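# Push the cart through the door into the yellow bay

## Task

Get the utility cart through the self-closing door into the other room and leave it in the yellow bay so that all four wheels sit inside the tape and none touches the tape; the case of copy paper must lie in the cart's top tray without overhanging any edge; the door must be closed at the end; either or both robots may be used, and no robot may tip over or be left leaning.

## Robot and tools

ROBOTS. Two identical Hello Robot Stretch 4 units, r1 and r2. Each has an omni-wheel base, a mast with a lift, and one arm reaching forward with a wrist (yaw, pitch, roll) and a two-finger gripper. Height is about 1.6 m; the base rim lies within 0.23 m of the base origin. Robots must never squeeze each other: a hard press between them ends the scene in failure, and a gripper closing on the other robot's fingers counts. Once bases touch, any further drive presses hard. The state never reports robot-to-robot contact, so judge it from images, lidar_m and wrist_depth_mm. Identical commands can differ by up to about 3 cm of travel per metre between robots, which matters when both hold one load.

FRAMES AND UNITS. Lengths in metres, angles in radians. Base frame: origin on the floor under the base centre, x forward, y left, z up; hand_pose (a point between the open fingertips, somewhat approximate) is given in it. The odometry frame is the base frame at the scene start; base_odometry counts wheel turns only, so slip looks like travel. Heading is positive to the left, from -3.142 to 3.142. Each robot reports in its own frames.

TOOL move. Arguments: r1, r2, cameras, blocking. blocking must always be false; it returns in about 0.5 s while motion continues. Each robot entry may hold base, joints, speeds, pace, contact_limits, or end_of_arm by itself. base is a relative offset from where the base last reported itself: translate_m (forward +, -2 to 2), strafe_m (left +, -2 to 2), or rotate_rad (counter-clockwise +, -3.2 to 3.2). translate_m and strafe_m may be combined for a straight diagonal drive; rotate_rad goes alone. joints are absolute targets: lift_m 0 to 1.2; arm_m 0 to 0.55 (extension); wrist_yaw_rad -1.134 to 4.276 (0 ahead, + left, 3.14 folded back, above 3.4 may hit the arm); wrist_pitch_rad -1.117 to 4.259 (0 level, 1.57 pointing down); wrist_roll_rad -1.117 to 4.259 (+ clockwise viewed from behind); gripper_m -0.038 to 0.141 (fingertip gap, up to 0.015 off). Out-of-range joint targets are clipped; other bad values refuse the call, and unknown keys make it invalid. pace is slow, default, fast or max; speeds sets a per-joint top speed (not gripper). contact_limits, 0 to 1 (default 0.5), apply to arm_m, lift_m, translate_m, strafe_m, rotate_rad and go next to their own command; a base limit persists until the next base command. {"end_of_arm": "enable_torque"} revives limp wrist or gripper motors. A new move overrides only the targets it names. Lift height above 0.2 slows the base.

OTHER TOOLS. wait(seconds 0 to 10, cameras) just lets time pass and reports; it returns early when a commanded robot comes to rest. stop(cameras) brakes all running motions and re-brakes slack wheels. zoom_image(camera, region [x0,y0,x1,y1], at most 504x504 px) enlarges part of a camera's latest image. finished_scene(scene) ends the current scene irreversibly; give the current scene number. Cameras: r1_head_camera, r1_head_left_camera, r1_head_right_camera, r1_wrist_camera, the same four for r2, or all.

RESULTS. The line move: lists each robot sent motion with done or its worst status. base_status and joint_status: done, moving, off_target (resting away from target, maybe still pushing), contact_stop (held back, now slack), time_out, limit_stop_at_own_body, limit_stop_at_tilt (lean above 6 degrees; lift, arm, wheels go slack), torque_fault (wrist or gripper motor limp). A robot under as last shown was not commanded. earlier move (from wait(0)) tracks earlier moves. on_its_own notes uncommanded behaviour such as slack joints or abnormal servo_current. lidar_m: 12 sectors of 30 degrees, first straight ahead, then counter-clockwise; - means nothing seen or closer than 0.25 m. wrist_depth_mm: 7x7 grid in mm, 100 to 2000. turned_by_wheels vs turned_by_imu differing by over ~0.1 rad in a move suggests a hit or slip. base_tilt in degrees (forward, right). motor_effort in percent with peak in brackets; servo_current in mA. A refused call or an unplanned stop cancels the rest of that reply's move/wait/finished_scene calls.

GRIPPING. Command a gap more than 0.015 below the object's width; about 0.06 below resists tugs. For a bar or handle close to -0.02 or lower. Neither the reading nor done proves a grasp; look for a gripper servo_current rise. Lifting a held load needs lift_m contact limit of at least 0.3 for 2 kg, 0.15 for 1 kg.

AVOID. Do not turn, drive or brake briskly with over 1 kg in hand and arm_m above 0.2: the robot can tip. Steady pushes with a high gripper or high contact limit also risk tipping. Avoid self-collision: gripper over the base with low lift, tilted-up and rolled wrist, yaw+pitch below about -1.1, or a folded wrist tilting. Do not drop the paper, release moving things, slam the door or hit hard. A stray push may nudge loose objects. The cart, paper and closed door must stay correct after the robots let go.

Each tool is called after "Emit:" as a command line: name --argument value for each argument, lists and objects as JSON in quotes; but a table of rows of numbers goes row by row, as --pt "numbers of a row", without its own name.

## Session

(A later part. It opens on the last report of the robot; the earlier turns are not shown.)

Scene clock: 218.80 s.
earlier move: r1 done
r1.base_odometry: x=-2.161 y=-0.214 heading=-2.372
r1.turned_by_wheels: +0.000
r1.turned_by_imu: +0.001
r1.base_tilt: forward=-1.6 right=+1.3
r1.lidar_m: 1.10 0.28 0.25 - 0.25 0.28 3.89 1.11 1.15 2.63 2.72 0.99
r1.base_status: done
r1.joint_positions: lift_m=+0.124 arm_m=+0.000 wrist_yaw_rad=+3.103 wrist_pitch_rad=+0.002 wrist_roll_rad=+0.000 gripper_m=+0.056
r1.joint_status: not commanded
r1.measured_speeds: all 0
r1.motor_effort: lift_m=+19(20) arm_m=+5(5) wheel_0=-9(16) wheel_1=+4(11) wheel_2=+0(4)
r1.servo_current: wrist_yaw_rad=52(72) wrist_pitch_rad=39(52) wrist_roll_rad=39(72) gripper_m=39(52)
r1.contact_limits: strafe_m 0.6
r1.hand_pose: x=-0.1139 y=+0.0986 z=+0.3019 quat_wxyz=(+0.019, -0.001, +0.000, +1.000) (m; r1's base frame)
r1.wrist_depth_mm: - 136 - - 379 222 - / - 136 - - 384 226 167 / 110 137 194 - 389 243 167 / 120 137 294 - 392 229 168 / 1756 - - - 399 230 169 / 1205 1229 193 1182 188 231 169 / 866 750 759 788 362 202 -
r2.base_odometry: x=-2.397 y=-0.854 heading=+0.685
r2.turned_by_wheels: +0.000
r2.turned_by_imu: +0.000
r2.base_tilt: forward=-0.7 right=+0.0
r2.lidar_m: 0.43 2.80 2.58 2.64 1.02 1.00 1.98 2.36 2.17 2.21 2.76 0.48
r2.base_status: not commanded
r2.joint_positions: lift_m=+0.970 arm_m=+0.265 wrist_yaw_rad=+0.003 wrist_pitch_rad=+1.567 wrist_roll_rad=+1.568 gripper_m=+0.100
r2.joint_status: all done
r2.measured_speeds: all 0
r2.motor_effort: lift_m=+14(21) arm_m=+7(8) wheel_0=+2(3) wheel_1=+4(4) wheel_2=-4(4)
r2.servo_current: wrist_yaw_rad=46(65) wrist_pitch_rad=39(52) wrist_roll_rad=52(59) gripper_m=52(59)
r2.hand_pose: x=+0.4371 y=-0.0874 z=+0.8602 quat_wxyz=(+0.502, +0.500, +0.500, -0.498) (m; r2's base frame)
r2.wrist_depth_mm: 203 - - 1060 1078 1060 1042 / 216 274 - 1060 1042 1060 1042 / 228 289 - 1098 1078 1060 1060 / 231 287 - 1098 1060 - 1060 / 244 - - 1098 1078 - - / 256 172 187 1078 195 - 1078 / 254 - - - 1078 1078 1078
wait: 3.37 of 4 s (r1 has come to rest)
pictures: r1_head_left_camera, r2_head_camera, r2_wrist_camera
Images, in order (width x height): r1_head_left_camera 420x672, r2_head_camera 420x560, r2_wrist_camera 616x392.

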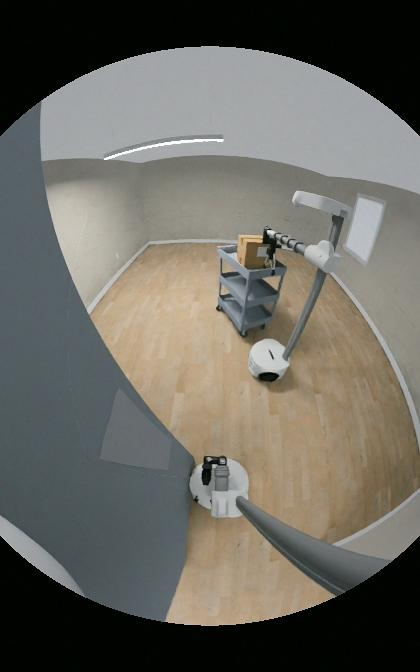

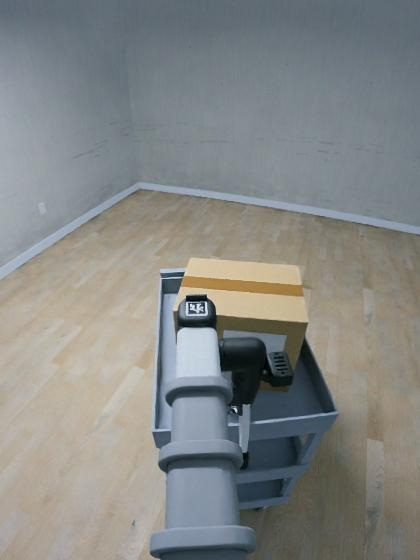

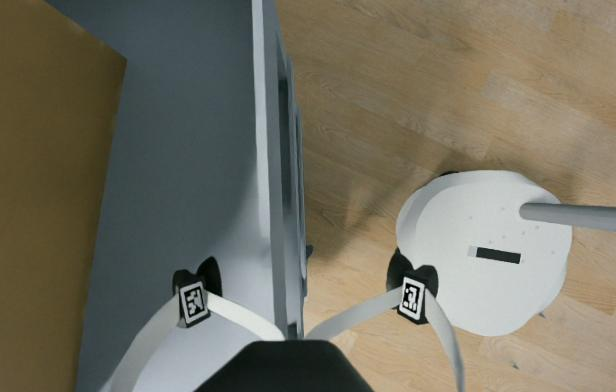

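Emit:
move --r1 '{"base":{"strafe_m":0.12},"pace":"slow","contact_limits":{"strafe_m":0.4}}' --r2 '{"joints":{"lift_m":0.94,"arm_m":0.283},"pace":"slow"}' --blocking false --cameras '[]'

Emit:
wait --seconds 1.3 --cameras '["r2_wrist_camera"]'

Emit:
move --r2 '{"joints":{"gripper_m":-0.03}}' --blocking false --cameras '[]'

Emit:
wait --seconds 2 --cameras '["r1_head_left_camera","r1_head_right_camera","r2_head_camera","r2_wrist_camera","r2_head_left_camera"]'

Scene clock: 231.73 s.
move: r1 moving; r2 moving
r1.base_odometry: x=-2.151 y=-0.224 heading=-2.373
r1.turned_by_wheels: +0.000
r1.turned_by_imu: +0.000
r1.base_tilt: forward=-1.6 right=+1.3
r1.lidar_m: 1.18 0.28 0.25 - 0.25 0.27 0.77 1.10 1.13 2.63 2.77 1.00
r1.base_status: strafe_m moving
r1.joint_positions: lift_m=+0.124 arm_m=+0.000 wrist_yaw_rad=+3.103 wrist_pitch_rad=+0.002 wrist_roll_rad=+0.000 gripper_m=+0.056
r1.joint_status: not commanded
r1.measured_speeds: translate_m=+0.000 strafe_m=+0.056 rotate_rad=-0.003 lift_m=+0.000 arm_m=+0.000 wrist_yaw_rad=+0.000 wrist_pitch_rad=+0.000 wrist_roll_rad=+0.000
r1.motor_effort: lift_m=+19(19) arm_m=+5(5) wheel_0=-11(14) wheel_1=+10(11) wheel_2=+1(1)
r1.servo_current: wrist_yaw_rad=46(59) wrist_pitch_rad=39(52) wrist_roll_rad=52(65) gripper_m=39(46)
r1.contact_limits: strafe_m 0.4
r1.hand_pose: x=-0.1139 y=+0.0986 z=+0.3019 quat_wxyz=(+0.019, -0.001, +0.000, +1.000) (m; r1's base frame)
r1.wrist_depth_mm: - 136 - - 402 236 - / - 137 - - 410 221 165 / 110 137 194 - 418 224 167 / 120 137 296 - 379 225 167 / 1708 - - - 382 226 168 / 1229 1229 194 1182 190 227 168 / 854 750 750 788 347 199 -
r2.base_odometry: x=-2.397 y=-0.854 heading=+0.685
r2.turned_by_wheels: +0.000
r2.turned_by_imu: +0.000
r2.base_tilt: forward=-0.6 right=+0.1
r2.lidar_m: 0.43 2.77 2.56 2.60 1.02 1.03 1.93 2.34 2.16 2.22 2.80 0.47
r2.base_status: not commanded
r2.joint_positions: lift_m=+0.948 arm_m=+0.277 wrist_yaw_rad=+0.003 wrist_pitch_rad=+1.567 wrist_roll_rad=+1.568 gripper_m=+0.100
r2.joint_status: lift_m moving; arm_m moving
r2.measured_speeds: translate_m=+0.000 strafe_m=+0.000 rotate_rad=+0.000 lift_m=-0.057 arm_m=+0.036 wrist_yaw_rad=+0.000 wrist_pitch_rad=+0.000 wrist_roll_rad=+0.000
r2.motor_effort: lift_m=+13(15) arm_m=+9(13) wheel_0=+3(3) wheel_1=+3(4) wheel_2=-3(4)
r2.servo_current: wrist_yaw_rad=52(52) wrist_pitch_rad=46(52) wrist_roll_rad=59(59) gripper_m=46(59)
r2.hand_pose: x=+0.4491 y=-0.0874 z=+0.8375 quat_wxyz=(+0.502, +0.500, +0.500, -0.498) (m; r2's base frame)
r2.wrist_depth_mm: 198 - - 1060 1042 1042 1025 / 201 256 - 1060 1042 1042 1042 / 212 265 - 1060 1042 1060 1060 / 221 276 - 1060 1042 - 1042 / 230 - - 1060 1060 - - / 232 173 187 1078 194 - 1060 / 237 - - - 1078 1042 1060
pictures: none
No camera images: "cameras" was empty.

Scene clock: 232.37 s.
earlier move: r1 moving; r2 done
r1.base_odometry: x=-2.112 y=-0.264 heading=-2.372
r1.turned_by_wheels: +0.000
r1.turned_by_imu: +0.001
r1.base_tilt: forward=-1.6 right=+1.2
r1.lidar_m: 1.50 2.87 0.25 - 0.25 0.27 0.64 1.16 1.17 2.72 2.83 1.02
r1.base_status: strafe_m moving
r1.joint_positions: lift_m=+0.124 arm_m=+0.000 wrist_yaw_rad=+3.103 wrist_pitch_rad=+0.002 wrist_roll_rad=+0.000 gripper_m=+0.056
r1.joint_status: not commanded
r1.measured_speeds: translate_m=-0.001 strafe_m=+0.101 rotate_rad=+0.003 lift_m=+0.000 arm_m=+0.000 wrist_yaw_rad=+0.000 wrist_pitch_rad=+0.000 wrist_roll_rad=+0.000
r1.motor_effort: lift_m=+19(19) arm_m=+5(5) wheel_0=-11(15) wheel_1=+10(12) wheel_2=+0(1)
r1.servo_current: wrist_yaw_rad=52(65) wrist_pitch_rad=52(52) wrist_roll_rad=39(65) gripper_m=39(46)
r1.contact_limits: strafe_m 0.4
r1.hand_pose: x=-0.1139 y=+0.0986 z=+0.3019 quat_wxyz=(+0.019, -0.001, +0.000, +1.000) (m; r1's base frame)
r1.wrist_depth_mm: - 136 - - 351 220 - / - 137 - - 359 210 - / 110 137 194 - 362 211 163 / 120 138 296 - 366 213 163 / 1756 - - - 366 215 164 / 1182 1205 193 1160 191 216 164 / 866 741 750 153 340 191 -
r2.base_odometry: x=-2.397 y=-0.854 heading=+0.685
r2.turned_by_wheels: +0.000
r2.turned_by_imu: +0.000
r2.base_tilt: forward=-0.7 right=+0.1
r2.lidar_m: 0.42 2.78 2.57 2.64 1.03 1.07 1.97 2.38 2.19 2.22 2.81 0.47
r2.base_status: not commanded
r2.joint_positions: lift_m=+0.940 arm_m=+0.283 wrist_yaw_rad=+0.003 wrist_pitch_rad=+1.567 wrist_roll_rad=+1.568 gripper_m=+0.100
r2.joint_status: all done
r2.measured_speeds: all 0
r2.motor_effort: lift_m=+14(15) arm_m=+8(13) wheel_0=+2(3) wheel_1=+3(4) wheel_2=-4(4)
r2.servo_current: wrist_yaw_rad=39(59) wrist_pitch_rad=39(52) wrist_roll_rad=52(59) gripper_m=46(59)
r2.hand_pose: x=+0.4551 y=-0.0874 z=+0.8302 quat_wxyz=(+0.502, +0.500, +0.500, -0.498) (m; r2's base frame)
r2.wrist_depth_mm: 190 233 - 1025 1042 1042 1025 / 191 249 - 1042 1042 1042 1025 / 202 256 - 1042 1042 1025 1042 / 210 263 - 1042 1008 - 1042 / 213 - - 1042 1042 - - / 220 173 188 193 195 - 1042 / 236 - - - 1060 1042 1042
wait: 0.63 of 1.3 s (r2 has come to rest)
pictures: r2_wrist_camera
Images, in order (width x height): r2_wrist_camera 616x392.

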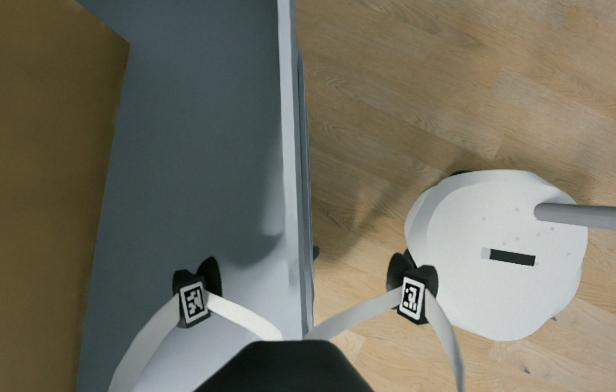

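Scene clock: 232.87 s.
earlier move: r1 moving
move: r2 moving
r1.base_odometry: x=-2.085 y=-0.292 heading=-2.372
r1.turned_by_wheels: +0.000
r1.turned_by_imu: +0.000
r1.base_tilt: forward=-1.6 right=+1.3
r1.lidar_m: 1.52 2.82 0.25 - 0.25 0.25 0.54 1.18 1.17 2.75 2.86 1.01
r1.base_status: strafe_m moving
r1.joint_positions: lift_m=+0.124 arm_m=+0.000 wrist_yaw_rad=+3.103 wrist_pitch_rad=+0.002 wrist_roll_rad=+0.000 gripper_m=+0.056
r1.joint_status: not commanded
r1.measured_speeds: translate_m=+0.000 strafe_m=+0.052 rotate_rad=-0.003 lift_m=+0.000 arm_m=+0.000 wrist_yaw_rad=+0.000 wrist_pitch_rad=+0.000 wrist_roll_rad=+0.000
r1.motor_effort: lift_m=+19(20) arm_m=+5(5) wheel_0=-8(10) wheel_1=+8(12) wheel_2=+1(1)
r1.servo_current: wrist_yaw_rad=52(59) wrist_pitch_rad=46(46) wrist_roll_rad=39(65) gripper_m=39(46)
r1.contact_limits: strafe_m 0.4
r1.hand_pose: x=-0.1139 y=+0.0986 z=+0.3019 quat_wxyz=(+0.019, -0.001, +0.000, +1.000) (m; r1's base frame)
r1.wrist_depth_mm: - 137 - - 324 214 - / - 137 - - 327 205 - / 110 137 194 - 332 206 161 / 120 138 296 - 336 208 163 / 1708 - - 1921 336 197 163 / 1182 1229 193 1098 190 209 163 / 854 759 750 153 312 188 -
r2.base_odometry: x=-2.397 y=-0.854 heading=+0.685
r2.turned_by_wheels: +0.000
r2.turned_by_imu: +0.000
r2.base_tilt: forward=-0.7 right=+0.0
r2.lidar_m: 0.44 2.78 2.57 2.61 1.06 1.08 1.97 2.34 2.17 2.21 2.81 0.46
r2.base_status: not commanded
r2.joint_positions: lift_m=+0.940 arm_m=+0.283 wrist_yaw_rad=+0.003 wrist_pitch_rad=+1.567 wrist_roll_rad=+1.568 gripper_m=+0.083
r2.joint_status: gripper_m moving
r2.measured_speeds: all 0
r2.motor_effort: lift_m=+13(14) arm_m=+8(8) wheel_0=+2(2) wheel_1=+3(3) wheel_2=-3(4)
r2.servo_current: wrist_yaw_rad=52(59) wrist_pitch_rad=39(46) wrist_roll_rad=52(59) gripper_m=111(111)
r2.hand_pose: x=+0.4551 y=-0.0874 z=+0.8302 quat_wxyz=(+0.502, +0.500, +0.500, -0.498) (m; r2's base frame)
r2.wrist_depth_mm: 190 234 - 1042 1042 1060 1025 / 191 249 - 1042 1042 1025 1042 / 202 255 - 1042 1042 1042 1042 / 211 264 - 1025 1042 - 1025 / 214 - - 1060 1042 - - / 220 265 191 1060 189 - 1025 / 236 - - - 1060 1042 1042
pictures: none
No camera images: "cameras" was empty.

Scene clock: 233.57 s.
earlier move: r1 done; r2 moving
r1.base_odometry: x=-2.078 y=-0.300 heading=-2.372
r1.turned_by_wheels: +0.000
r1.turned_by_imu: +0.000
r1.base_tilt: forward=-1.6 right=+1.3
r1.lidar_m: 1.54 2.80 0.25 - 0.25 0.26 0.54 1.24 1.18 2.76 2.87 1.05
r1.base_status: done
r1.joint_positions: lift_m=+0.124 arm_m=+0.000 wrist_yaw_rad=+3.103 wrist_pitch_rad=+0.002 wrist_roll_rad=+0.000 gripper_m=+0.056
r1.joint_status: not commanded
r1.measured_speeds: all 0
r1.motor_effort: lift_m=+19(20) arm_m=+4(5) wheel_0=-6(10) wheel_1=+8(12) wheel_2=+0(1)
r1.servo_current: wrist_yaw_rad=39(59) wrist_pitch_rad=39(46) wrist_roll_rad=52(72) gripper_m=46(46)
r1.contact_limits: strafe_m 0.4
r1.hand_pose: x=-0.1139 y=+0.0986 z=+0.3019 quat_wxyz=(+0.019, -0.001, +0.000, +1.000) (m; r1's base frame)
r1.wrist_depth_mm: - 136 - - 317 202 - / - 137 - - 320 202 - / 110 137 194 - 322 205 161 / 120 138 294 - 327 206 169 / 1808 - - 1661 327 197 163 / 1205 1205 194 1098 191 208 163 / 854 759 750 143 307 187 -
r2.base_odometry: x=-2.397 y=-0.854 heading=+0.685
r2.turned_by_wheels: +0.000
r2.turned_by_imu: +0.000
r2.base_tilt: forward=-0.6 right=+0.1
r2.lidar_m: 0.40 2.79 2.57 2.59 1.05 1.09 1.97 2.35 2.17 2.23 2.79 0.46
r2.base_status: not commanded
r2.joint_positions: lift_m=+0.940 arm_m=+0.283 wrist_yaw_rad=+0.003 wrist_pitch_rad=+1.567 wrist_roll_rad=+1.568 gripper_m=+0.007
r2.joint_status: gripper_m moving
r2.measured_speeds: translate_m=+0.000 strafe_m=+0.000 rotate_rad=+0.000 lift_m=+0.000 arm_m=+0.001 wrist_yaw_rad=+0.000 wrist_pitch_rad=+0.000 wrist_roll_rad=+0.000
r2.motor_effort: lift_m=+13(14) arm_m=+7(8) wheel_0=+2(2) wheel_1=+3(4) wheel_2=-4(4)
r2.servo_current: wrist_yaw_rad=52(59) wrist_pitch_rad=33(46) wrist_roll_rad=46(65) gripper_m=163(169)
r2.hand_pose: x=+0.4551 y=-0.0874 z=+0.8302 quat_wxyz=(+0.502, +0.500, +0.500, -0.498) (m; r2's base frame)
r2.wrist_depth_mm: 189 229 - 1025 1025 1025 1025 / 190 254 - 1060 1025 1042 1060 / 203 254 - 1042 1025 1042 1042 / 209 263 - 1042 1042 - 1025 / 212 - - 222 1060 - - / 219 - 186 193 183 - 1025 / 226 - - - - 1042 1025
wait: 0.70 of 2 s (r1 has come to rest)
pictures: r1_head_left_camera, r1_head_right_camera, r2_head_camera, r2_head_left_camera, r2_wrist_camera
Images, in order (width x height): r1_head_left_camera 420x672, r1_head_right_camera 420x672, r2_head_camera 420x560, r2_head_left_camera 420x672, r2_wrist_camera 616x392.

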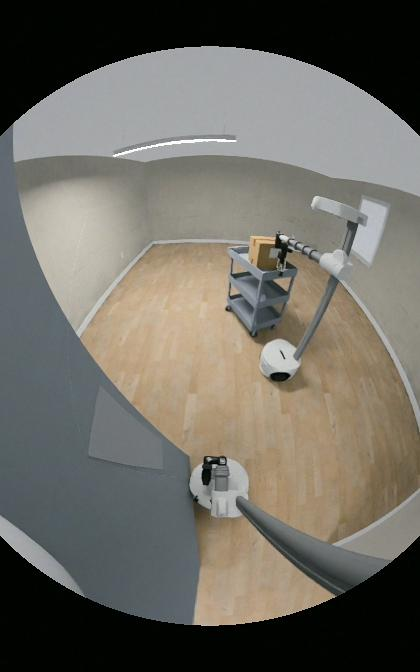

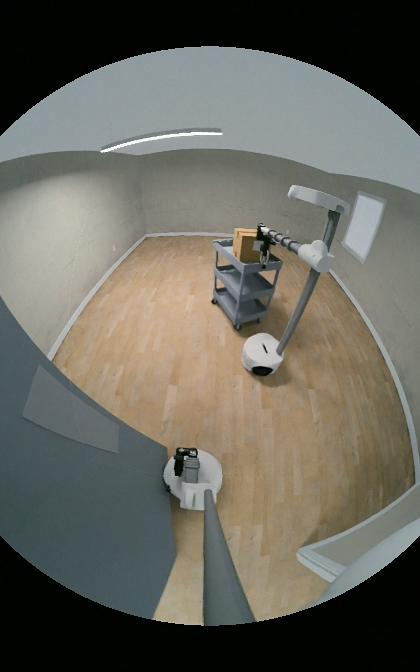

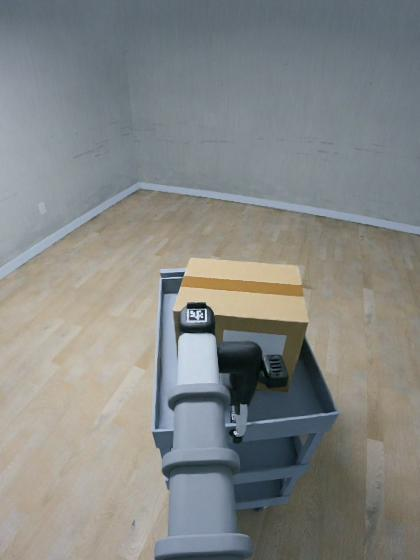

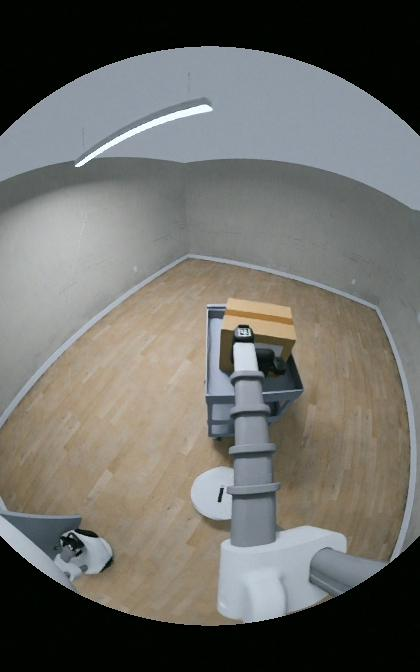

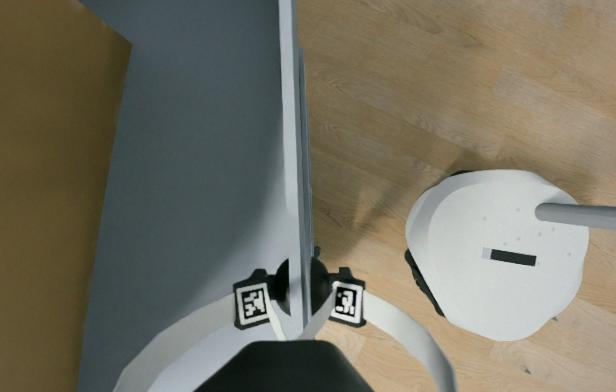

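Emit:
move --r2 '{"base":{"translate_m":-0.2},"pace":"slow"}' --blocking false --cameras '[]'

Emit:
wait --seconds 4 --cameras '["r2_wrist_camera","r2_head_camera"]'

Emit:
move --r2 '{"base":{"rotate_rad":-0.18},"pace":"slow"}' --blocking false --cameras '[]'

Emit:
wait --seconds 3 --cameras '["r1_head_right_camera","r2_head_camera","r2_wrist_camera","r2_head_left_camera"]'

Scene clock: 274.33 s.
earlier move: r2 done
move: r2 moving
r1: as last shown
r1.lidar_m: 1.54 2.79 0.25 - 0.25 0.25 0.52 1.22 1.21 2.76 2.87 1.04
r1.motor_effort: lift_m=+19(20) arm_m=+5(5) wheel_0=-7(7) wheel_1=+8(8) wheel_2=+0(0)
r1.servo_current: wrist_yaw_rad=59(65) wrist_pitch_rad=46(52) wrist_roll_rad=46(59) gripper_m=39(46)
r1.contact_limits: strafe_m 0.4
r1.wrist_depth_mm: - 136 - - 315 202 - / - 137 - - 322 204 - / 110 137 194 - 325 206 161 / 120 137 294 - 327 207 169 / 1661 - - 1661 327 196 163 / 1229 1229 193 1078 191 208 163 / 866 768 750 143 306 189 -
r2.base_odometry: x=-2.406 y=-0.862 heading=+0.685
r2.turned_by_wheels: +0.000
r2.turned_by_imu: +0.000
r2.base_tilt: forward=-0.7 right=+0.1
r2.lidar_m: 0.44 2.80 2.57 2.60 1.06 1.09 1.95 2.34 2.16 2.20 2.75 0.47
r2.base_status: translate_m moving
r2.joint_positions: lift_m=+0.940 arm_m=+0.283 wrist_yaw_rad=+0.003 wrist_pitch_rad=+1.566 wrist_roll_rad=+1.568 gripper_m=-0.028
r2.joint_status: all done
r2.measured_speeds: translate_m=-0.048 strafe_m=+0.000 rotate_rad=+0.001 lift_m=+0.000 arm_m=+0.001 wrist_yaw_rad=+0.000 wrist_pitch_rad=-0.015 wrist_roll_rad=+0.000
r2.motor_effort: lift_m=+17(17) arm_m=+4(7) wheel_0=-7(8) wheel_1=-7(7) wheel_2=+11(12)
r2.servo_current: wrist_yaw_rad=39(52) wrist_pitch_rad=46(46) wrist_roll_rad=46(59) gripper_m=137(143)
r2.hand_pose: x=+0.4555 y=-0.0874 z=+0.8299 quat_wxyz=(+0.502, +0.500, +0.500, -0.497) (m; r2's base frame)
r2.wrist_depth_mm: 193 241 - 1042 1025 1025 1008 / 195 254 - 1042 1025 1025 1008 / 204 259 - 1042 1025 1042 1025 / 218 264 - 1042 1042 - 798 / 227 - - 1042 1042 - - / 227 159 181 192 181 - - / 243 136 - - - 1025 1042
pictures: none
No camera images: "cameras" was empty.

Scene clock: 277.13 s.
earlier move: r2 done
r1.base_odometry: x=-2.078 y=-0.300 heading=-2.372
r1.turned_by_wheels: +0.000
r1.turned_by_imu: +0.000
r1.base_tilt: forward=-1.6 right=+1.3
r1.lidar_m: 1.41 2.78 0.25 - 0.25 0.25 0.51 1.20 1.20 2.76 1.08 0.93
r1.base_status: not commanded
r1.joint_positions: lift_m=+0.124 arm_m=+0.000 wrist_yaw_rad=+3.103 wrist_pitch_rad=+0.002 wrist_roll_rad=+0.000 gripper_m=+0.056
r1.joint_status: not commanded
r1.measured_speeds: all 0
r1.motor_effort: lift_m=+19(20) arm_m=+4(5) wheel_0=-5(7) wheel_1=+8(8) wheel_2=+0(0)
r1.servo_current: wrist_yaw_rad=39(72) wrist_pitch_rad=33(52) wrist_roll_rad=59(65) gripper_m=46(46)
r1.contact_limits: strafe_m 0.4
r1.hand_pose: x=-0.1139 y=+0.0986 z=+0.3019 quat_wxyz=(+0.019, -0.001, +0.000, +1.000) (m; r1's base frame)
r1.wrist_depth_mm: - 136 - - 317 202 - / - 136 - - 320 203 - / 110 137 193 - 324 205 162 / 120 138 294 - 327 206 169 / 1708 - - 1661 330 197 162 / 1205 1182 193 1060 190 207 163 / 866 750 750 143 306 187 -
r2.base_odometry: x=-2.552 y=-0.980 heading=+0.685
r2.turned_by_wheels: +0.000
r2.turned_by_imu: +0.001
r2.base_tilt: forward=-0.7 right=+0.1
r2.lidar_m: 0.43 2.88 2.61 2.66 0.95 1.80 1.77 2.27 2.10 2.13 2.69 0.47
r2.base_status: done
r2.joint_positions: lift_m=+0.940 arm_m=+0.283 wrist_yaw_rad=+0.004 wrist_pitch_rad=+1.563 wrist_roll_rad=+1.568 gripper_m=-0.029
r2.joint_status: all done
r2.measured_speeds: all 0
r2.motor_effort: lift_m=+17(17) arm_m=-3(7) wheel_0=-5(12) wheel_1=-5(9) wheel_2=+8(18)
r2.servo_current: wrist_yaw_rad=46(59) wrist_pitch_rad=52(65) wrist_roll_rad=46(59) gripper_m=111(143)
r2.hand_pose: x=+0.4565 y=-0.0874 z=+0.8299 quat_wxyz=(+0.504, +0.500, +0.500, -0.496) (m; r2's base frame)
r2.wrist_depth_mm: 190 232 - 1042 1042 1025 1025 / 191 252 - 1060 1042 1042 1008 / 202 255 - 1042 1025 1060 1025 / 210 263 - 1060 1042 - 1042 / 215 - - 213 1042 - - / 221 268 181 198 178 - 1025 / 238 - - - - - 1025
wait: 2.80 of 4 s (r2 has come to rest)
pictures: r2_head_camera, r2_wrist_camera
Images, in order (width x height): r2_head_camera 420x560, r2_wrist_camera 616x392.

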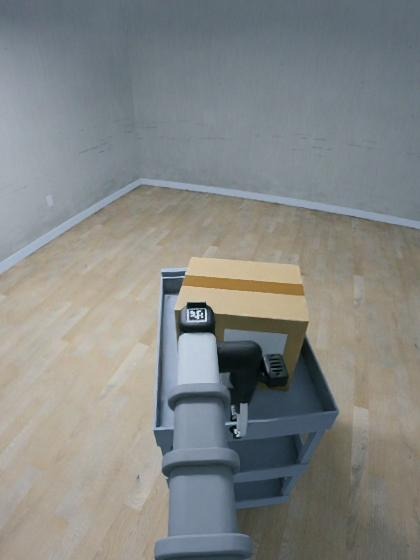

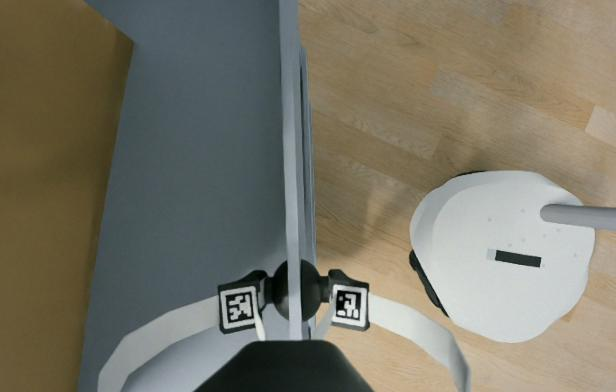

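Scene clock: 277.63 s.
move: r2 moving
r1: as last shown
r1.lidar_m: 1.46 2.80 0.25 - 0.25 0.25 0.55 1.23 1.18 2.77 1.06 0.92
r1.motor_effort: lift_m=+19(19) arm_m=+4(5) wheel_0=-6(6) wheel_1=+8(8) wheel_2=+0(0)
r1.servo_current: wrist_yaw_rad=46(65) wrist_pitch_rad=39(52) wrist_roll_rad=52(59) gripper_m=46(46)
r1.contact_limits: strafe_m 0.4
r1.wrist_depth_mm: - 137 - - 315 202 - / - 136 - - 319 203 - / 110 137 194 - 325 205 161 / 120 138 294 - 327 207 169 / 1756 - - 1661 330 197 163 / 1182 1205 194 1078 191 208 163 / 866 750 750 143 306 187 -
r2.base_odometry: x=-2.552 y=-0.980 heading=+0.567
r2.turned_by_wheels: -0.118
r2.turned_by_imu: -0.114
r2.base_tilt: forward=-0.7 right=+0.0
r2.lidar_m: 0.43 0.44 2.66 2.65 0.94 0.99 1.79 2.10 2.08 2.08 2.49 0.45
r2.base_status: rotate_rad moving
r2.joint_positions: lift_m=+0.940 arm_m=+0.283 wrist_yaw_rad=+0.004 wrist_pitch_rad=+1.563 wrist_roll_rad=+1.568 gripper_m=-0.029
r2.joint_status: not commanded
r2.measured_speeds: translate_m=+0.000 strafe_m=+0.001 rotate_rad=-0.371 lift_m=+0.000 arm_m=+0.000 wrist_yaw_rad=+0.000 wrist_pitch_rad=+0.000 wrist_roll_rad=+0.000
r2.motor_effort: lift_m=+17(17) arm_m=+5(5) wheel_0=+9(14) wheel_1=+6(10) wheel_2=+14(16)
r2.servo_current: wrist_yaw_rad=46(59) wrist_pitch_rad=52(59) wrist_roll_rad=52(52) gripper_m=111(117)
r2.hand_pose: x=+0.4564 y=-0.0874 z=+0.8299 quat_wxyz=(+0.504, +0.500, +0.500, -0.496) (m; r2's base frame)
r2.wrist_depth_mm: - - - 1060 1042 1025 1008 / 203 - - 1042 1042 1042 1025 / 213 - - 1042 1042 1025 1025 / 216 267 - 1042 1025 - 798 / 210 266 - 1042 1042 - - / 211 263 183 193 178 - 1025 / 222 159 - - - 1025 1025
pictures: none
No camera images: "cameras" was empty.

Scene clock: 278.37 s.
earlier move: r2 done
r1.base_odometry: x=-2.078 y=-0.300 heading=-2.372
r1.turned_by_wheels: +0.000
r1.turned_by_imu: +0.000
r1.base_tilt: forward=-1.6 right=+1.3
r1.lidar_m: 1.48 2.80 0.25 - 0.25 0.26 0.53 1.24 1.19 2.75 1.07 0.94
r1.base_status: not commanded
r1.joint_positions: lift_m=+0.124 arm_m=+0.000 wrist_yaw_rad=+3.103 wrist_pitch_rad=+0.002 wrist_roll_rad=+0.000 gripper_m=+0.056
r1.joint_status: not commanded
r1.measured_speeds: all 0
r1.motor_effort: lift_m=+19(19) arm_m=+5(5) wheel_0=-5(7) wheel_1=+8(8) wheel_2=+0(0)
r1.servo_current: wrist_yaw_rad=46(65) wrist_pitch_rad=39(52) wrist_roll_rad=39(65) gripper_m=39(46)
r1.contact_limits: strafe_m 0.4
r1.hand_pose: x=-0.1139 y=+0.0986 z=+0.3019 quat_wxyz=(+0.019, -0.001, +0.000, +1.000) (m; r1's base frame)
r1.wrist_depth_mm: - 136 - - 315 202 - / - 137 - - 320 203 - / 109 137 194 - 325 206 161 / 120 138 296 - 327 206 169 / 1708 - - 1661 329 197 163 / 1182 1205 193 1060 191 208 163 / 866 759 759 143 306 187 -
r2.base_odometry: x=-2.552 y=-0.980 heading=+0.505
r2.turned_by_wheels: -0.061
r2.turned_by_imu: -0.059
r2.base_tilt: forward=-0.7 right=+0.1
r2.lidar_m: 0.36 0.39 2.66 2.66 0.94 0.97 1.79 2.02 2.08 2.11 2.40 0.46
r2.base_status: done
r2.joint_positions: lift_m=+0.940 arm_m=+0.283 wrist_yaw_rad=+0.002 wrist_pitch_rad=+1.572 wrist_roll_rad=+1.568 gripper_m=-0.029
r2.joint_status: not commanded
r2.measured_speeds: all 0
r2.motor_effort: lift_m=+17(17) arm_m=+5(6) wheel_0=+3(17) wheel_1=+3(10) wheel_2=+0(16)
r2.servo_current: wrist_yaw_rad=52(59) wrist_pitch_rad=39(59) wrist_roll_rad=59(59) gripper_m=111(117)
r2.hand_pose: x=+0.4535 y=-0.0874 z=+0.8299 quat_wxyz=(+0.501, +0.498, +0.502, -0.499) (m; r2's base frame)
r2.wrist_depth_mm: 256 - - 1042 1025 1042 1060 / - - - 1042 1060 1042 1060 / 204 - - 1060 1025 1025 1042 / 210 259 - 1060 1042 - 1060 / 198 248 - 210 1060 - - / 193 253 183 198 179 - 1060 / 196 235 - - 1060 1042 1078
wait: 0.73 of 3 s (r2 has come to rest)
pictures: r1_head_right_camera, r2_head_camera, r2_head_left_camera, r2_wrist_camera
Images, in order (width x height): r1_head_right_camera 420x672, r2_head_camera 420x560, r2_head_left_camera 420x672, r2_wrist_camera 616x392.

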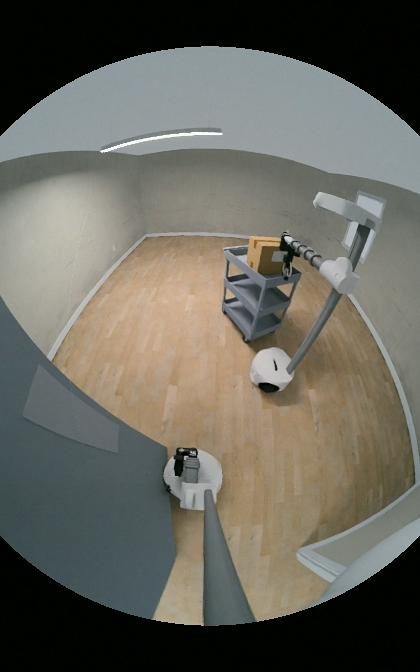

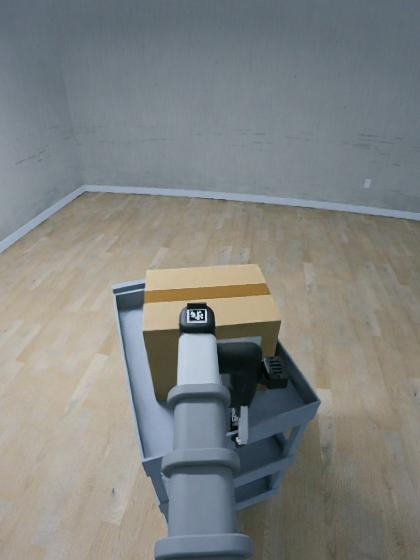

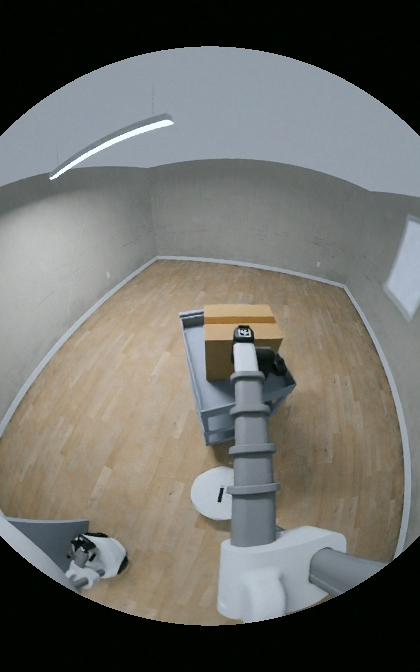

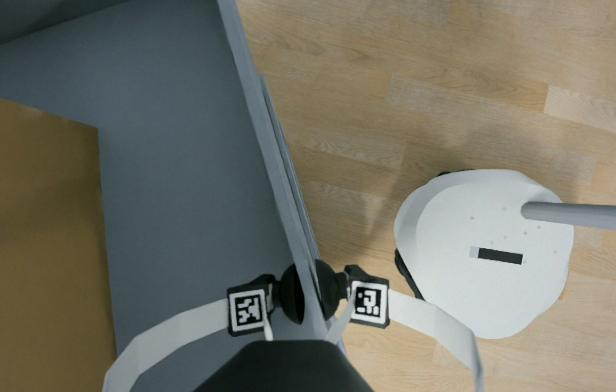

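Emit:
move --r2 '{"base":{"translate_m":-0.4,"strafe_m":0.1},"pace":"slow"}' --blocking false --cameras '[]'

Emit:
wait --seconds 6 --cameras '["r1_head_right_camera","r2_head_camera","r2_head_left_camera","r2_wrist_camera"]'

Scene clock: 285.30 s.
move: r2 moving
r1: as last shown
r1.lidar_m: 1.48 2.80 0.25 - 0.25 0.25 0.55 1.24 1.21 2.74 1.07 0.92
r1.motor_effort: lift_m=+19(19) arm_m=+4(5) wheel_0=-6(6) wheel_1=+8(8) wheel_2=+0(0)
r1.servo_current: wrist_yaw_rad=52(72) wrist_pitch_rad=46(46) wrist_roll_rad=59(65) gripper_m=39(39)
r1.contact_limits: strafe_m 0.4
r1.wrist_depth_mm: - 136 - - 317 202 - / - 137 - - 320 203 - / 110 136 194 - 325 205 161 / 120 138 294 - 327 206 169 / 1756 - - 1661 327 197 163 / 1229 1229 194 1078 191 206 163 / 866 741 750 143 307 187 -
r2.base_odometry: x=-2.564 y=-0.983 heading=+0.505
r2.turned_by_wheels: +0.000
r2.turned_by_imu: +0.001
r2.base_tilt: forward=-0.6 right=+0.0
r2.lidar_m: 0.40 0.41 2.67 2.66 0.93 0.93 1.77 1.99 2.09 2.09 2.39 0.50
r2.base_status: translate_m moving; strafe_m moving
r2.joint_positions: lift_m=+0.940 arm_m=+0.283 wrist_yaw_rad=+0.002 wrist_pitch_rad=+1.572 wrist_roll_rad=+1.568 gripper_m=-0.029
r2.joint_status: not commanded
r2.measured_speeds: translate_m=-0.048 strafe_m=+0.012 rotate_rad=-0.001 lift_m=+0.000 arm_m=+0.000 wrist_yaw_rad=+0.000 wrist_pitch_rad=-0.015 wrist_roll_rad=+0.000
r2.motor_effort: lift_m=+17(17) arm_m=+5(6) wheel_0=-10(10) wheel_1=-5(6) wheel_2=+12(12)
r2.servo_current: wrist_yaw_rad=39(52) wrist_pitch_rad=39(46) wrist_roll_rad=52(52) gripper_m=104(117)
r2.hand_pose: x=+0.4538 y=-0.0874 z=+0.8299 quat_wxyz=(+0.501, +0.499, +0.501, -0.499) (m; r2's base frame)
r2.wrist_depth_mm: 258 - - 1042 1042 1025 1042 / - - - 1042 1042 1025 1025 / 209 - - 1042 1042 1042 1025 / 217 264 - 1060 1042 - 1025 / 206 264 - 1042 1042 - - / 203 251 179 198 176 - 1025 / 208 244 - - 1025 1060 1042
pictures: none
No camera images: "cameras" was empty.

Scene clock: 290.17 s.
earlier move: r2 done
r1.base_odometry: x=-2.078 y=-0.300 heading=-2.372
r1.turned_by_wheels: +0.000
r1.turned_by_imu: +0.000
r1.base_tilt: forward=-1.6 right=+1.3
r1.lidar_m: 1.46 2.78 0.25 - 0.25 0.25 0.54 1.20 1.20 2.75 0.61 0.67
r1.base_status: not commanded
r1.joint_positions: lift_m=+0.124 arm_m=+0.000 wrist_yaw_rad=+3.103 wrist_pitch_rad=+0.002 wrist_roll_rad=+0.000 gripper_m=+0.056
r1.joint_status: not commanded
r1.measured_speeds: all 0
r1.motor_effort: lift_m=+19(19) arm_m=+5(5) wheel_0=-6(7) wheel_1=+8(8) wheel_2=+0(0)
r1.servo_current: wrist_yaw_rad=39(72) wrist_pitch_rad=46(52) wrist_roll_rad=46(65) gripper_m=46(52)
r1.contact_limits: strafe_m 0.4
r1.hand_pose: x=-0.1139 y=+0.0986 z=+0.3019 quat_wxyz=(+0.019, -0.001, +0.000, +1.000) (m; r1's base frame)
r1.wrist_depth_mm: - 136 - - 315 202 - / - 137 - - 319 204 - / 110 137 193 - 324 206 161 / 120 138 294 - 327 206 169 / 1661 - - 1661 329 196 162 / 1182 1205 193 1098 191 208 163 / 854 750 759 143 307 187 -
r2.base_odometry: x=-2.950 y=-1.086 heading=+0.505
r2.turned_by_wheels: -0.001
r2.turned_by_imu: -0.002
r2.base_tilt: forward=-0.7 right=+0.0
r2.lidar_m: 0.44 3.13 2.63 0.74 0.63 1.41 1.36 1.52 2.12 2.10 2.41 0.45
r2.base_status: done
r2.joint_positions: lift_m=+0.940 arm_m=+0.283 wrist_yaw_rad=+0.002 wrist_pitch_rad=+1.567 wrist_roll_rad=+1.569 gripper_m=-0.029
r2.joint_status: not commanded
r2.measured_speeds: all 0
r2.motor_effort: lift_m=+17(17) arm_m=-3(6) wheel_0=-9(16) wheel_1=-6(8) wheel_2=+5(16)
r2.servo_current: wrist_yaw_rad=46(65) wrist_pitch_rad=39(59) wrist_roll_rad=46(59) gripper_m=104(117)
r2.hand_pose: x=+0.4553 y=-0.0874 z=+0.8299 quat_wxyz=(+0.502, +0.500, +0.500, -0.498) (m; r2's base frame)
r2.wrist_depth_mm: 171 216 - - 1025 1042 1042 / 176 236 - - 1042 1042 1025 / 187 245 - - 1042 1025 1025 / 202 260 - - 1042 - 1042 / 212 - - 208 1042 - - / 225 156 181 194 179 - 1025 / 237 - - - - - 1025
wait: 4.87 of 6 s (r2 has come to rest)
pictures: r1_head_right_camera, r2_head_camera, r2_head_left_camera, r2_wrist_camera
Images, in order (width x height): r1_head_right_camera 420x672, r2_head_camera 420x560, r2_head_left_camera 420x672, r2_wrist_camera 616x392.

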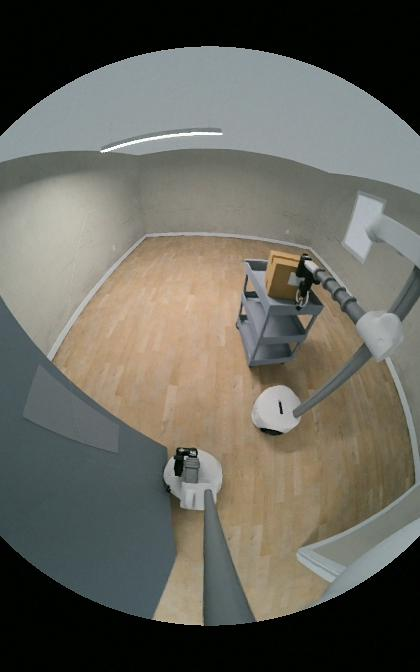

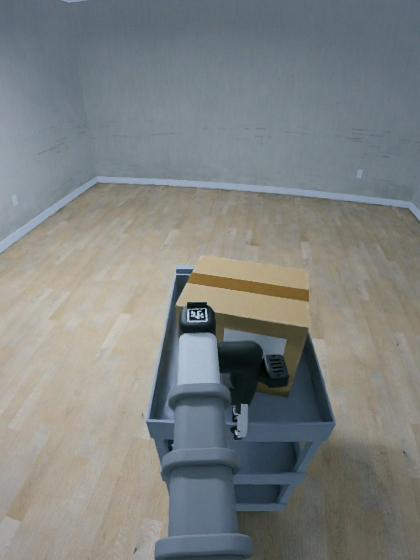

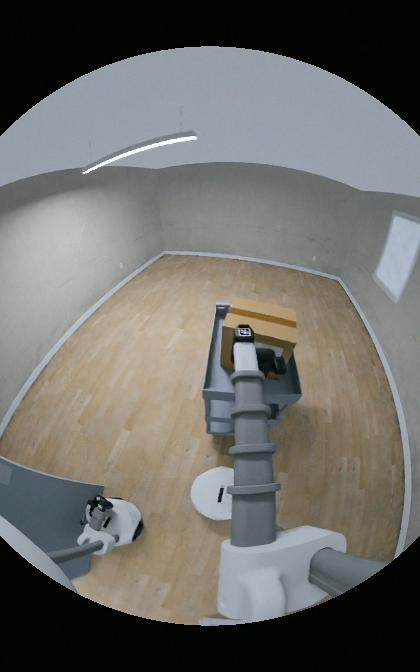

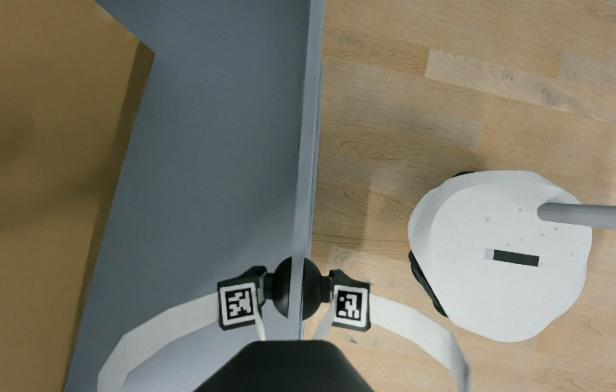

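Emit:
move --r2 '{"base":{"rotate_rad":-0.13},"pace":"slow"}' --blocking false --cameras '[]'

Emit:
wait --seconds 3 --cameras '[]'

Emit:
move --r2 '{"base":{"translate_m":-0.45,"strafe_m":0.1},"pace":"slow"}' --blocking false --cameras '[]'

Emit:
wait --seconds 6 --cameras '["r1_head_right_camera","r2_head_camera","r2_head_left_camera","r2_head_right_camera"]'

Scene clock: 303.53 s.
move: r2 moving
r1: as last shown
r1.lidar_m: 1.48 2.78 0.25 - 0.25 0.25 0.53 1.23 1.18 2.75 0.61 0.64
r1.motor_effort: lift_m=+19(19) arm_m=+5(5) wheel_0=-6(6) wheel_1=+8(8) wheel_2=+0(0)
r1.servo_current: wrist_yaw_rad=59(72) wrist_pitch_rad=33(39) wrist_roll_rad=52(65) gripper_m=39(46)
r1.contact_limits: strafe_m 0.4
r1.wrist_depth_mm: - 137 - - 317 202 - / - 137 - - 320 202 - / 110 137 194 - 325 205 161 / 120 138 294 - 327 206 169 / 1756 - - 1618 330 197 163 / 1229 1182 193 1060 191 206 163 / 854 750 741 143 306 187 -
r2.base_odometry: x=-2.950 y=-1.086 heading=+0.401
r2.turned_by_wheels: -0.104
r2.turned_by_imu: -0.100
r2.base_tilt: forward=-0.7 right=+0.0
r2.lidar_m: 0.44 0.45 2.70 0.96 0.62 0.77 1.37 1.48 2.13 2.08 2.28 0.47
r2.base_status: rotate_rad moving
r2.joint_positions: lift_m=+0.940 arm_m=+0.283 wrist_yaw_rad=+0.002 wrist_pitch_rad=+1.567 wrist_roll_rad=+1.569 gripper_m=-0.029
r2.joint_status: not commanded
r2.measured_speeds: translate_m=+0.000 strafe_m=+0.000 rotate_rad=-0.234 lift_m=+0.000 arm_m=+0.000 wrist_yaw_rad=+0.000 wrist_pitch_rad=+0.000 wrist_roll_rad=+0.000
r2.motor_effort: lift_m=+17(17) arm_m=+2(4) wheel_0=+8(13) wheel_1=+7(8) wheel_2=+12(13)
r2.servo_current: wrist_yaw_rad=46(52) wrist_pitch_rad=39(46) wrist_roll_rad=39(59) gripper_m=117(117)
r2.hand_pose: x=+0.4552 y=-0.0874 z=+0.8299 quat_wxyz=(+0.502, +0.500, +0.500, -0.498) (m; r2's base frame)
r2.wrist_depth_mm: - - - 1025 1025 1025 1025 / 178 - - 1025 1042 1008 1025 / 191 247 - 1042 1042 1042 1008 / 201 255 - 1060 1042 - 1025 / 201 262 - 1042 1060 - - / 210 263 181 197 176 - 1042 / 224 - - - - 1042 1025
pictures: none
No camera images: "cameras" was empty.

Scene clock: 304.07 s.
earlier move: r2 done
r1.base_odometry: x=-2.078 y=-0.300 heading=-2.372
r1.turned_by_wheels: +0.000
r1.turned_by_imu: +0.000
r1.base_tilt: forward=-1.6 right=+1.3
r1.lidar_m: 1.45 2.80 0.25 - 0.25 0.25 0.53 1.22 1.20 2.75 0.62 0.67
r1.base_status: not commanded
r1.joint_positions: lift_m=+0.124 arm_m=+0.000 wrist_yaw_rad=+3.103 wrist_pitch_rad=+0.002 wrist_roll_rad=+0.000 gripper_m=+0.056
r1.joint_status: not commanded
r1.measured_speeds: all 0
r1.motor_effort: lift_m=+20(20) arm_m=+4(5) wheel_0=-7(7) wheel_1=+8(8) wheel_2=+0(0)
r1.servo_current: wrist_yaw_rad=46(72) wrist_pitch_rad=39(46) wrist_roll_rad=46(65) gripper_m=46(46)
r1.contact_limits: strafe_m 0.4
r1.hand_pose: x=-0.1139 y=+0.0986 z=+0.3019 quat_wxyz=(+0.019, -0.001, +0.000, +1.000) (m; r1's base frame)
r1.wrist_depth_mm: - 136 - - 315 201 - / - 137 - - 322 203 - / 110 137 195 - 324 205 161 / 120 138 294 - 325 205 169 / 1756 - - 1618 329 196 162 / 1205 1229 193 1098 191 207 163 / 842 759 759 143 307 187 -
r2.base_odometry: x=-2.950 y=-1.086 heading=+0.376
r2.turned_by_wheels: -0.025
r2.turned_by_imu: -0.024
r2.base_tilt: forward=-0.7 right=+0.1
r2.lidar_m: 0.42 0.45 2.66 0.98 0.65 0.73 1.35 1.44 2.14 2.09 2.27 0.44
r2.base_status: done
r2.joint_positions: lift_m=+0.940 arm_m=+0.283 wrist_yaw_rad=+0.002 wrist_pitch_rad=+1.567 wrist_roll_rad=+1.569 gripper_m=-0.029
r2.joint_status: not commanded
r2.measured_speeds: translate_m=+0.000 strafe_m=+0.000 rotate_rad=+0.000 lift_m=+0.000 arm_m=+0.000 wrist_yaw_rad=+0.000 wrist_pitch_rad=+0.002 wrist_roll_rad=+0.000
r2.motor_effort: lift_m=+17(17) arm_m=+5(5) wheel_0=+9(14) wheel_1=+4(8) wheel_2=+8(13)
r2.servo_current: wrist_yaw_rad=52(59) wrist_pitch_rad=46(46) wrist_roll_rad=52(59) gripper_m=111(117)
r2.hand_pose: x=+0.4550 y=-0.0874 z=+0.8299 quat_wxyz=(+0.502, +0.500, +0.500, -0.498) (m; r2's base frame)
r2.wrist_depth_mm: - - - 1025 1025 1025 1042 / 175 - - 1042 1042 1042 1060 / 180 247 - 1042 1042 1060 1025 / 193 242 - 1042 1042 - 1042 / 198 255 - - 1042 - - / 196 248 182 201 177 - 1042 / 211 255 - - 1060 1060 1042
wait: 0.53 of 3 s (r2 has come to rest)
pictures: none
No camera images: "cameras" was empty.

Scene clock: 304.57 s.
move: r2 moving
r1: as last shown
r1.lidar_m: 1.45 2.82 0.25 - 0.25 0.25 0.52 1.21 1.18 2.76 0.61 0.65
r1.motor_effort: lift_m=+19(20) arm_m=+5(5) wheel_0=-6(7) wheel_1=+8(8) wheel_2=+0(0)
r1.servo_current: wrist_yaw_rad=39(59) wrist_pitch_rad=46(46) wrist_roll_rad=39(59) gripper_m=39(46)
r1.contact_limits: strafe_m 0.4
r1.wrist_depth_mm: - 136 - - 315 202 - / - 137 - - 320 204 - / 110 137 194 - 322 205 162 / 120 137 294 - 329 206 169 / 1756 - - 1708 329 196 163 / 1229 1205 193 1078 190 208 163 / 854 768 741 143 307 187 -
r2.base_odometry: x=-2.962 y=-1.088 heading=+0.376
r2.turned_by_wheels: +0.000
r2.turned_by_imu: +0.000
r2.base_tilt: forward=-0.6 right=+0.0
r2.lidar_m: 0.43 0.42 2.70 0.96 0.63 0.73 1.35 1.44 2.12 2.08 2.28 0.48
r2.base_status: translate_m moving; strafe_m moving
r2.joint_positions: lift_m=+0.940 arm_m=+0.283 wrist_yaw_rad=+0.002 wrist_pitch_rad=+1.567 wrist_roll_rad=+1.569 gripper_m=-0.029
r2.joint_status: not commanded
r2.measured_speeds: translate_m=-0.049 strafe_m=+0.011 rotate_rad=-0.001 lift_m=+0.000 arm_m=+0.000 wrist_yaw_rad=+0.000 wrist_pitch_rad=+0.000 wrist_roll_rad=+0.000
r2.motor_effort: lift_m=+17(17) arm_m=+5(5) wheel_0=-6(8) wheel_1=-4(6) wheel_2=+11(11)
r2.servo_current: wrist_yaw_rad=52(52) wrist_pitch_rad=39(46) wrist_roll_rad=52(52) gripper_m=117(117)
r2.hand_pose: x=+0.4550 y=-0.0874 z=+0.8299 quat_wxyz=(+0.502, +0.500, +0.500, -0.498) (m; r2's base frame)
r2.wrist_depth_mm: - - - 1042 1060 1042 1025 / 180 - - 1042 1042 1042 1025 / 193 247 - 1042 1042 1042 1025 / 201 253 - 1042 1042 - 1025 / 205 264 - 1042 1060 - - / 211 257 180 198 179 - 1025 / 218 260 - - - 1042 1042
pictures: none
No camera images: "cameras" was empty.

Scene clock: 309.93 s.
earlier move: r2 done
r1.base_odometry: x=-2.078 y=-0.300 heading=-2.372
r1.turned_by_wheels: +0.000
r1.turned_by_imu: +0.000
r1.base_tilt: forward=-1.6 right=+1.3
r1.lidar_m: 4.99 2.81 0.25 - 0.25 0.25 0.55 1.24 1.18 0.38 0.39 0.72
r1.base_status: not commanded
r1.joint_positions: lift_m=+0.124 arm_m=+0.000 wrist_yaw_rad=+3.103 wrist_pitch_rad=+0.002 wrist_roll_rad=+0.000 gripper_m=+0.056
r1.joint_status: not commanded
r1.measured_speeds: all 0
r1.motor_effort: lift_m=+19(20) arm_m=+4(5) wheel_0=-6(7) wheel_1=+8(8) wheel_2=+0(0)
r1.servo_current: wrist_yaw_rad=52(72) wrist_pitch_rad=46(52) wrist_roll_rad=65(72) gripper_m=39(46)
r1.contact_limits: strafe_m 0.4
r1.hand_pose: x=-0.1139 y=+0.0986 z=+0.3019 quat_wxyz=(+0.019, -0.001, +0.000, +1.000) (m; r1's base frame)
r1.wrist_depth_mm: - 136 - - 315 202 - / - 137 - - 320 202 - / 110 137 194 - 324 206 161 / 120 138 294 - 327 206 169 / 1756 - - 1661 329 197 163 / 1205 1205 193 1078 191 208 163 / 854 759 750 143 307 187 -
r2.base_odometry: x=-3.405 y=-1.158 heading=+0.375
r2.turned_by_wheels: -0.001
r2.turned_by_imu: -0.003
r2.base_tilt: forward=-0.7 right=+0.1
r2.lidar_m: 0.45 3.39 0.51 0.38 0.44 1.10 0.91 0.94 1.42 2.15 2.32 0.43
r2.base_status: done
r2.joint_positions: lift_m=+0.940 arm_m=+0.283 wrist_yaw_rad=+0.001 wrist_pitch_rad=+1.564 wrist_roll_rad=+1.570 gripper_m=-0.029
r2.joint_status: not commanded
r2.measured_speeds: all 0
r2.motor_effort: lift_m=+17(17) arm_m=-3(5) wheel_0=-9(17) wheel_1=-5(9) wheel_2=+5(14)
r2.servo_current: wrist_yaw_rad=39(59) wrist_pitch_rad=46(52) wrist_roll_rad=46(59) gripper_m=111(124)
r2.hand_pose: x=+0.4559 y=-0.0874 z=+0.8299 quat_wxyz=(+0.502, +0.501, +0.499, -0.498) (m; r2's base frame)
r2.wrist_depth_mm: 142 191 236 - 191 1025 1025 / 155 213 - - 1025 1008 1025 / 174 236 - - 1060 1025 1025 / 202 255 - - 1042 - 809 / 227 - - 202 1025 - - / 256 - 183 196 179 - 1025 / - - - - 1042 1042 1042
wait: 5.37 of 6 s (r2 has come to rest)
pictures: r1_head_right_camera, r2_head_camera, r2_head_left_camera, r2_head_right_camera
Images, in order (width x height): r1_head_right_camera 420x672, r2_head_camera 420x560, r2_head_left_camera 420x672, r2_head_right_camera 420x672.

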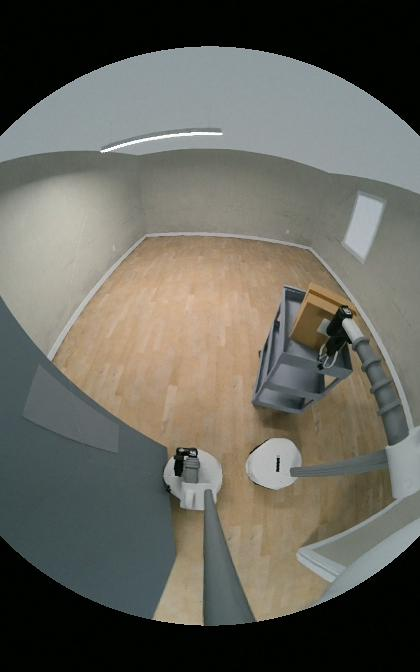

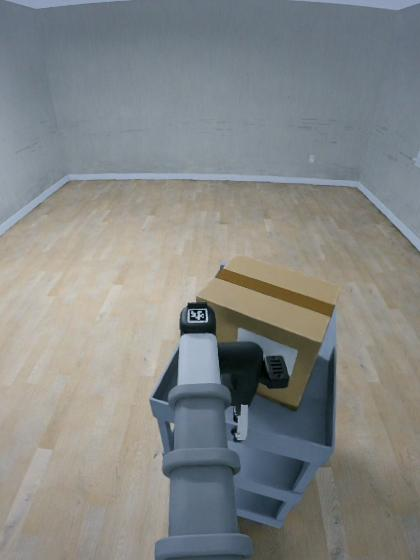

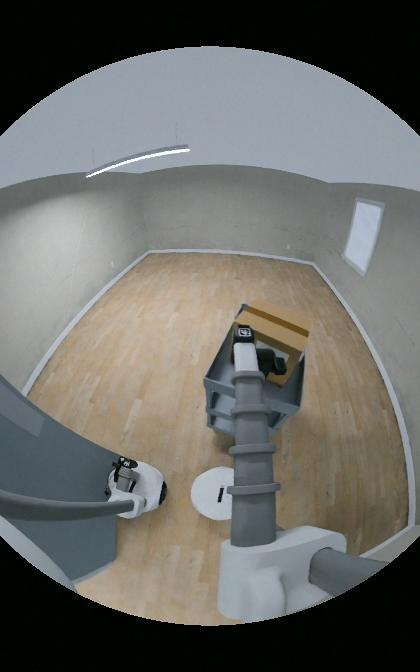

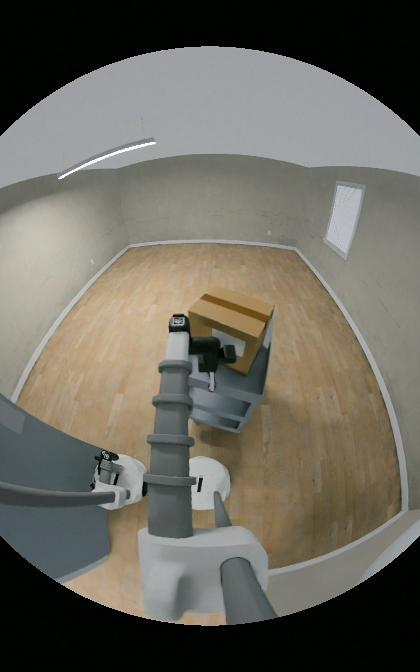

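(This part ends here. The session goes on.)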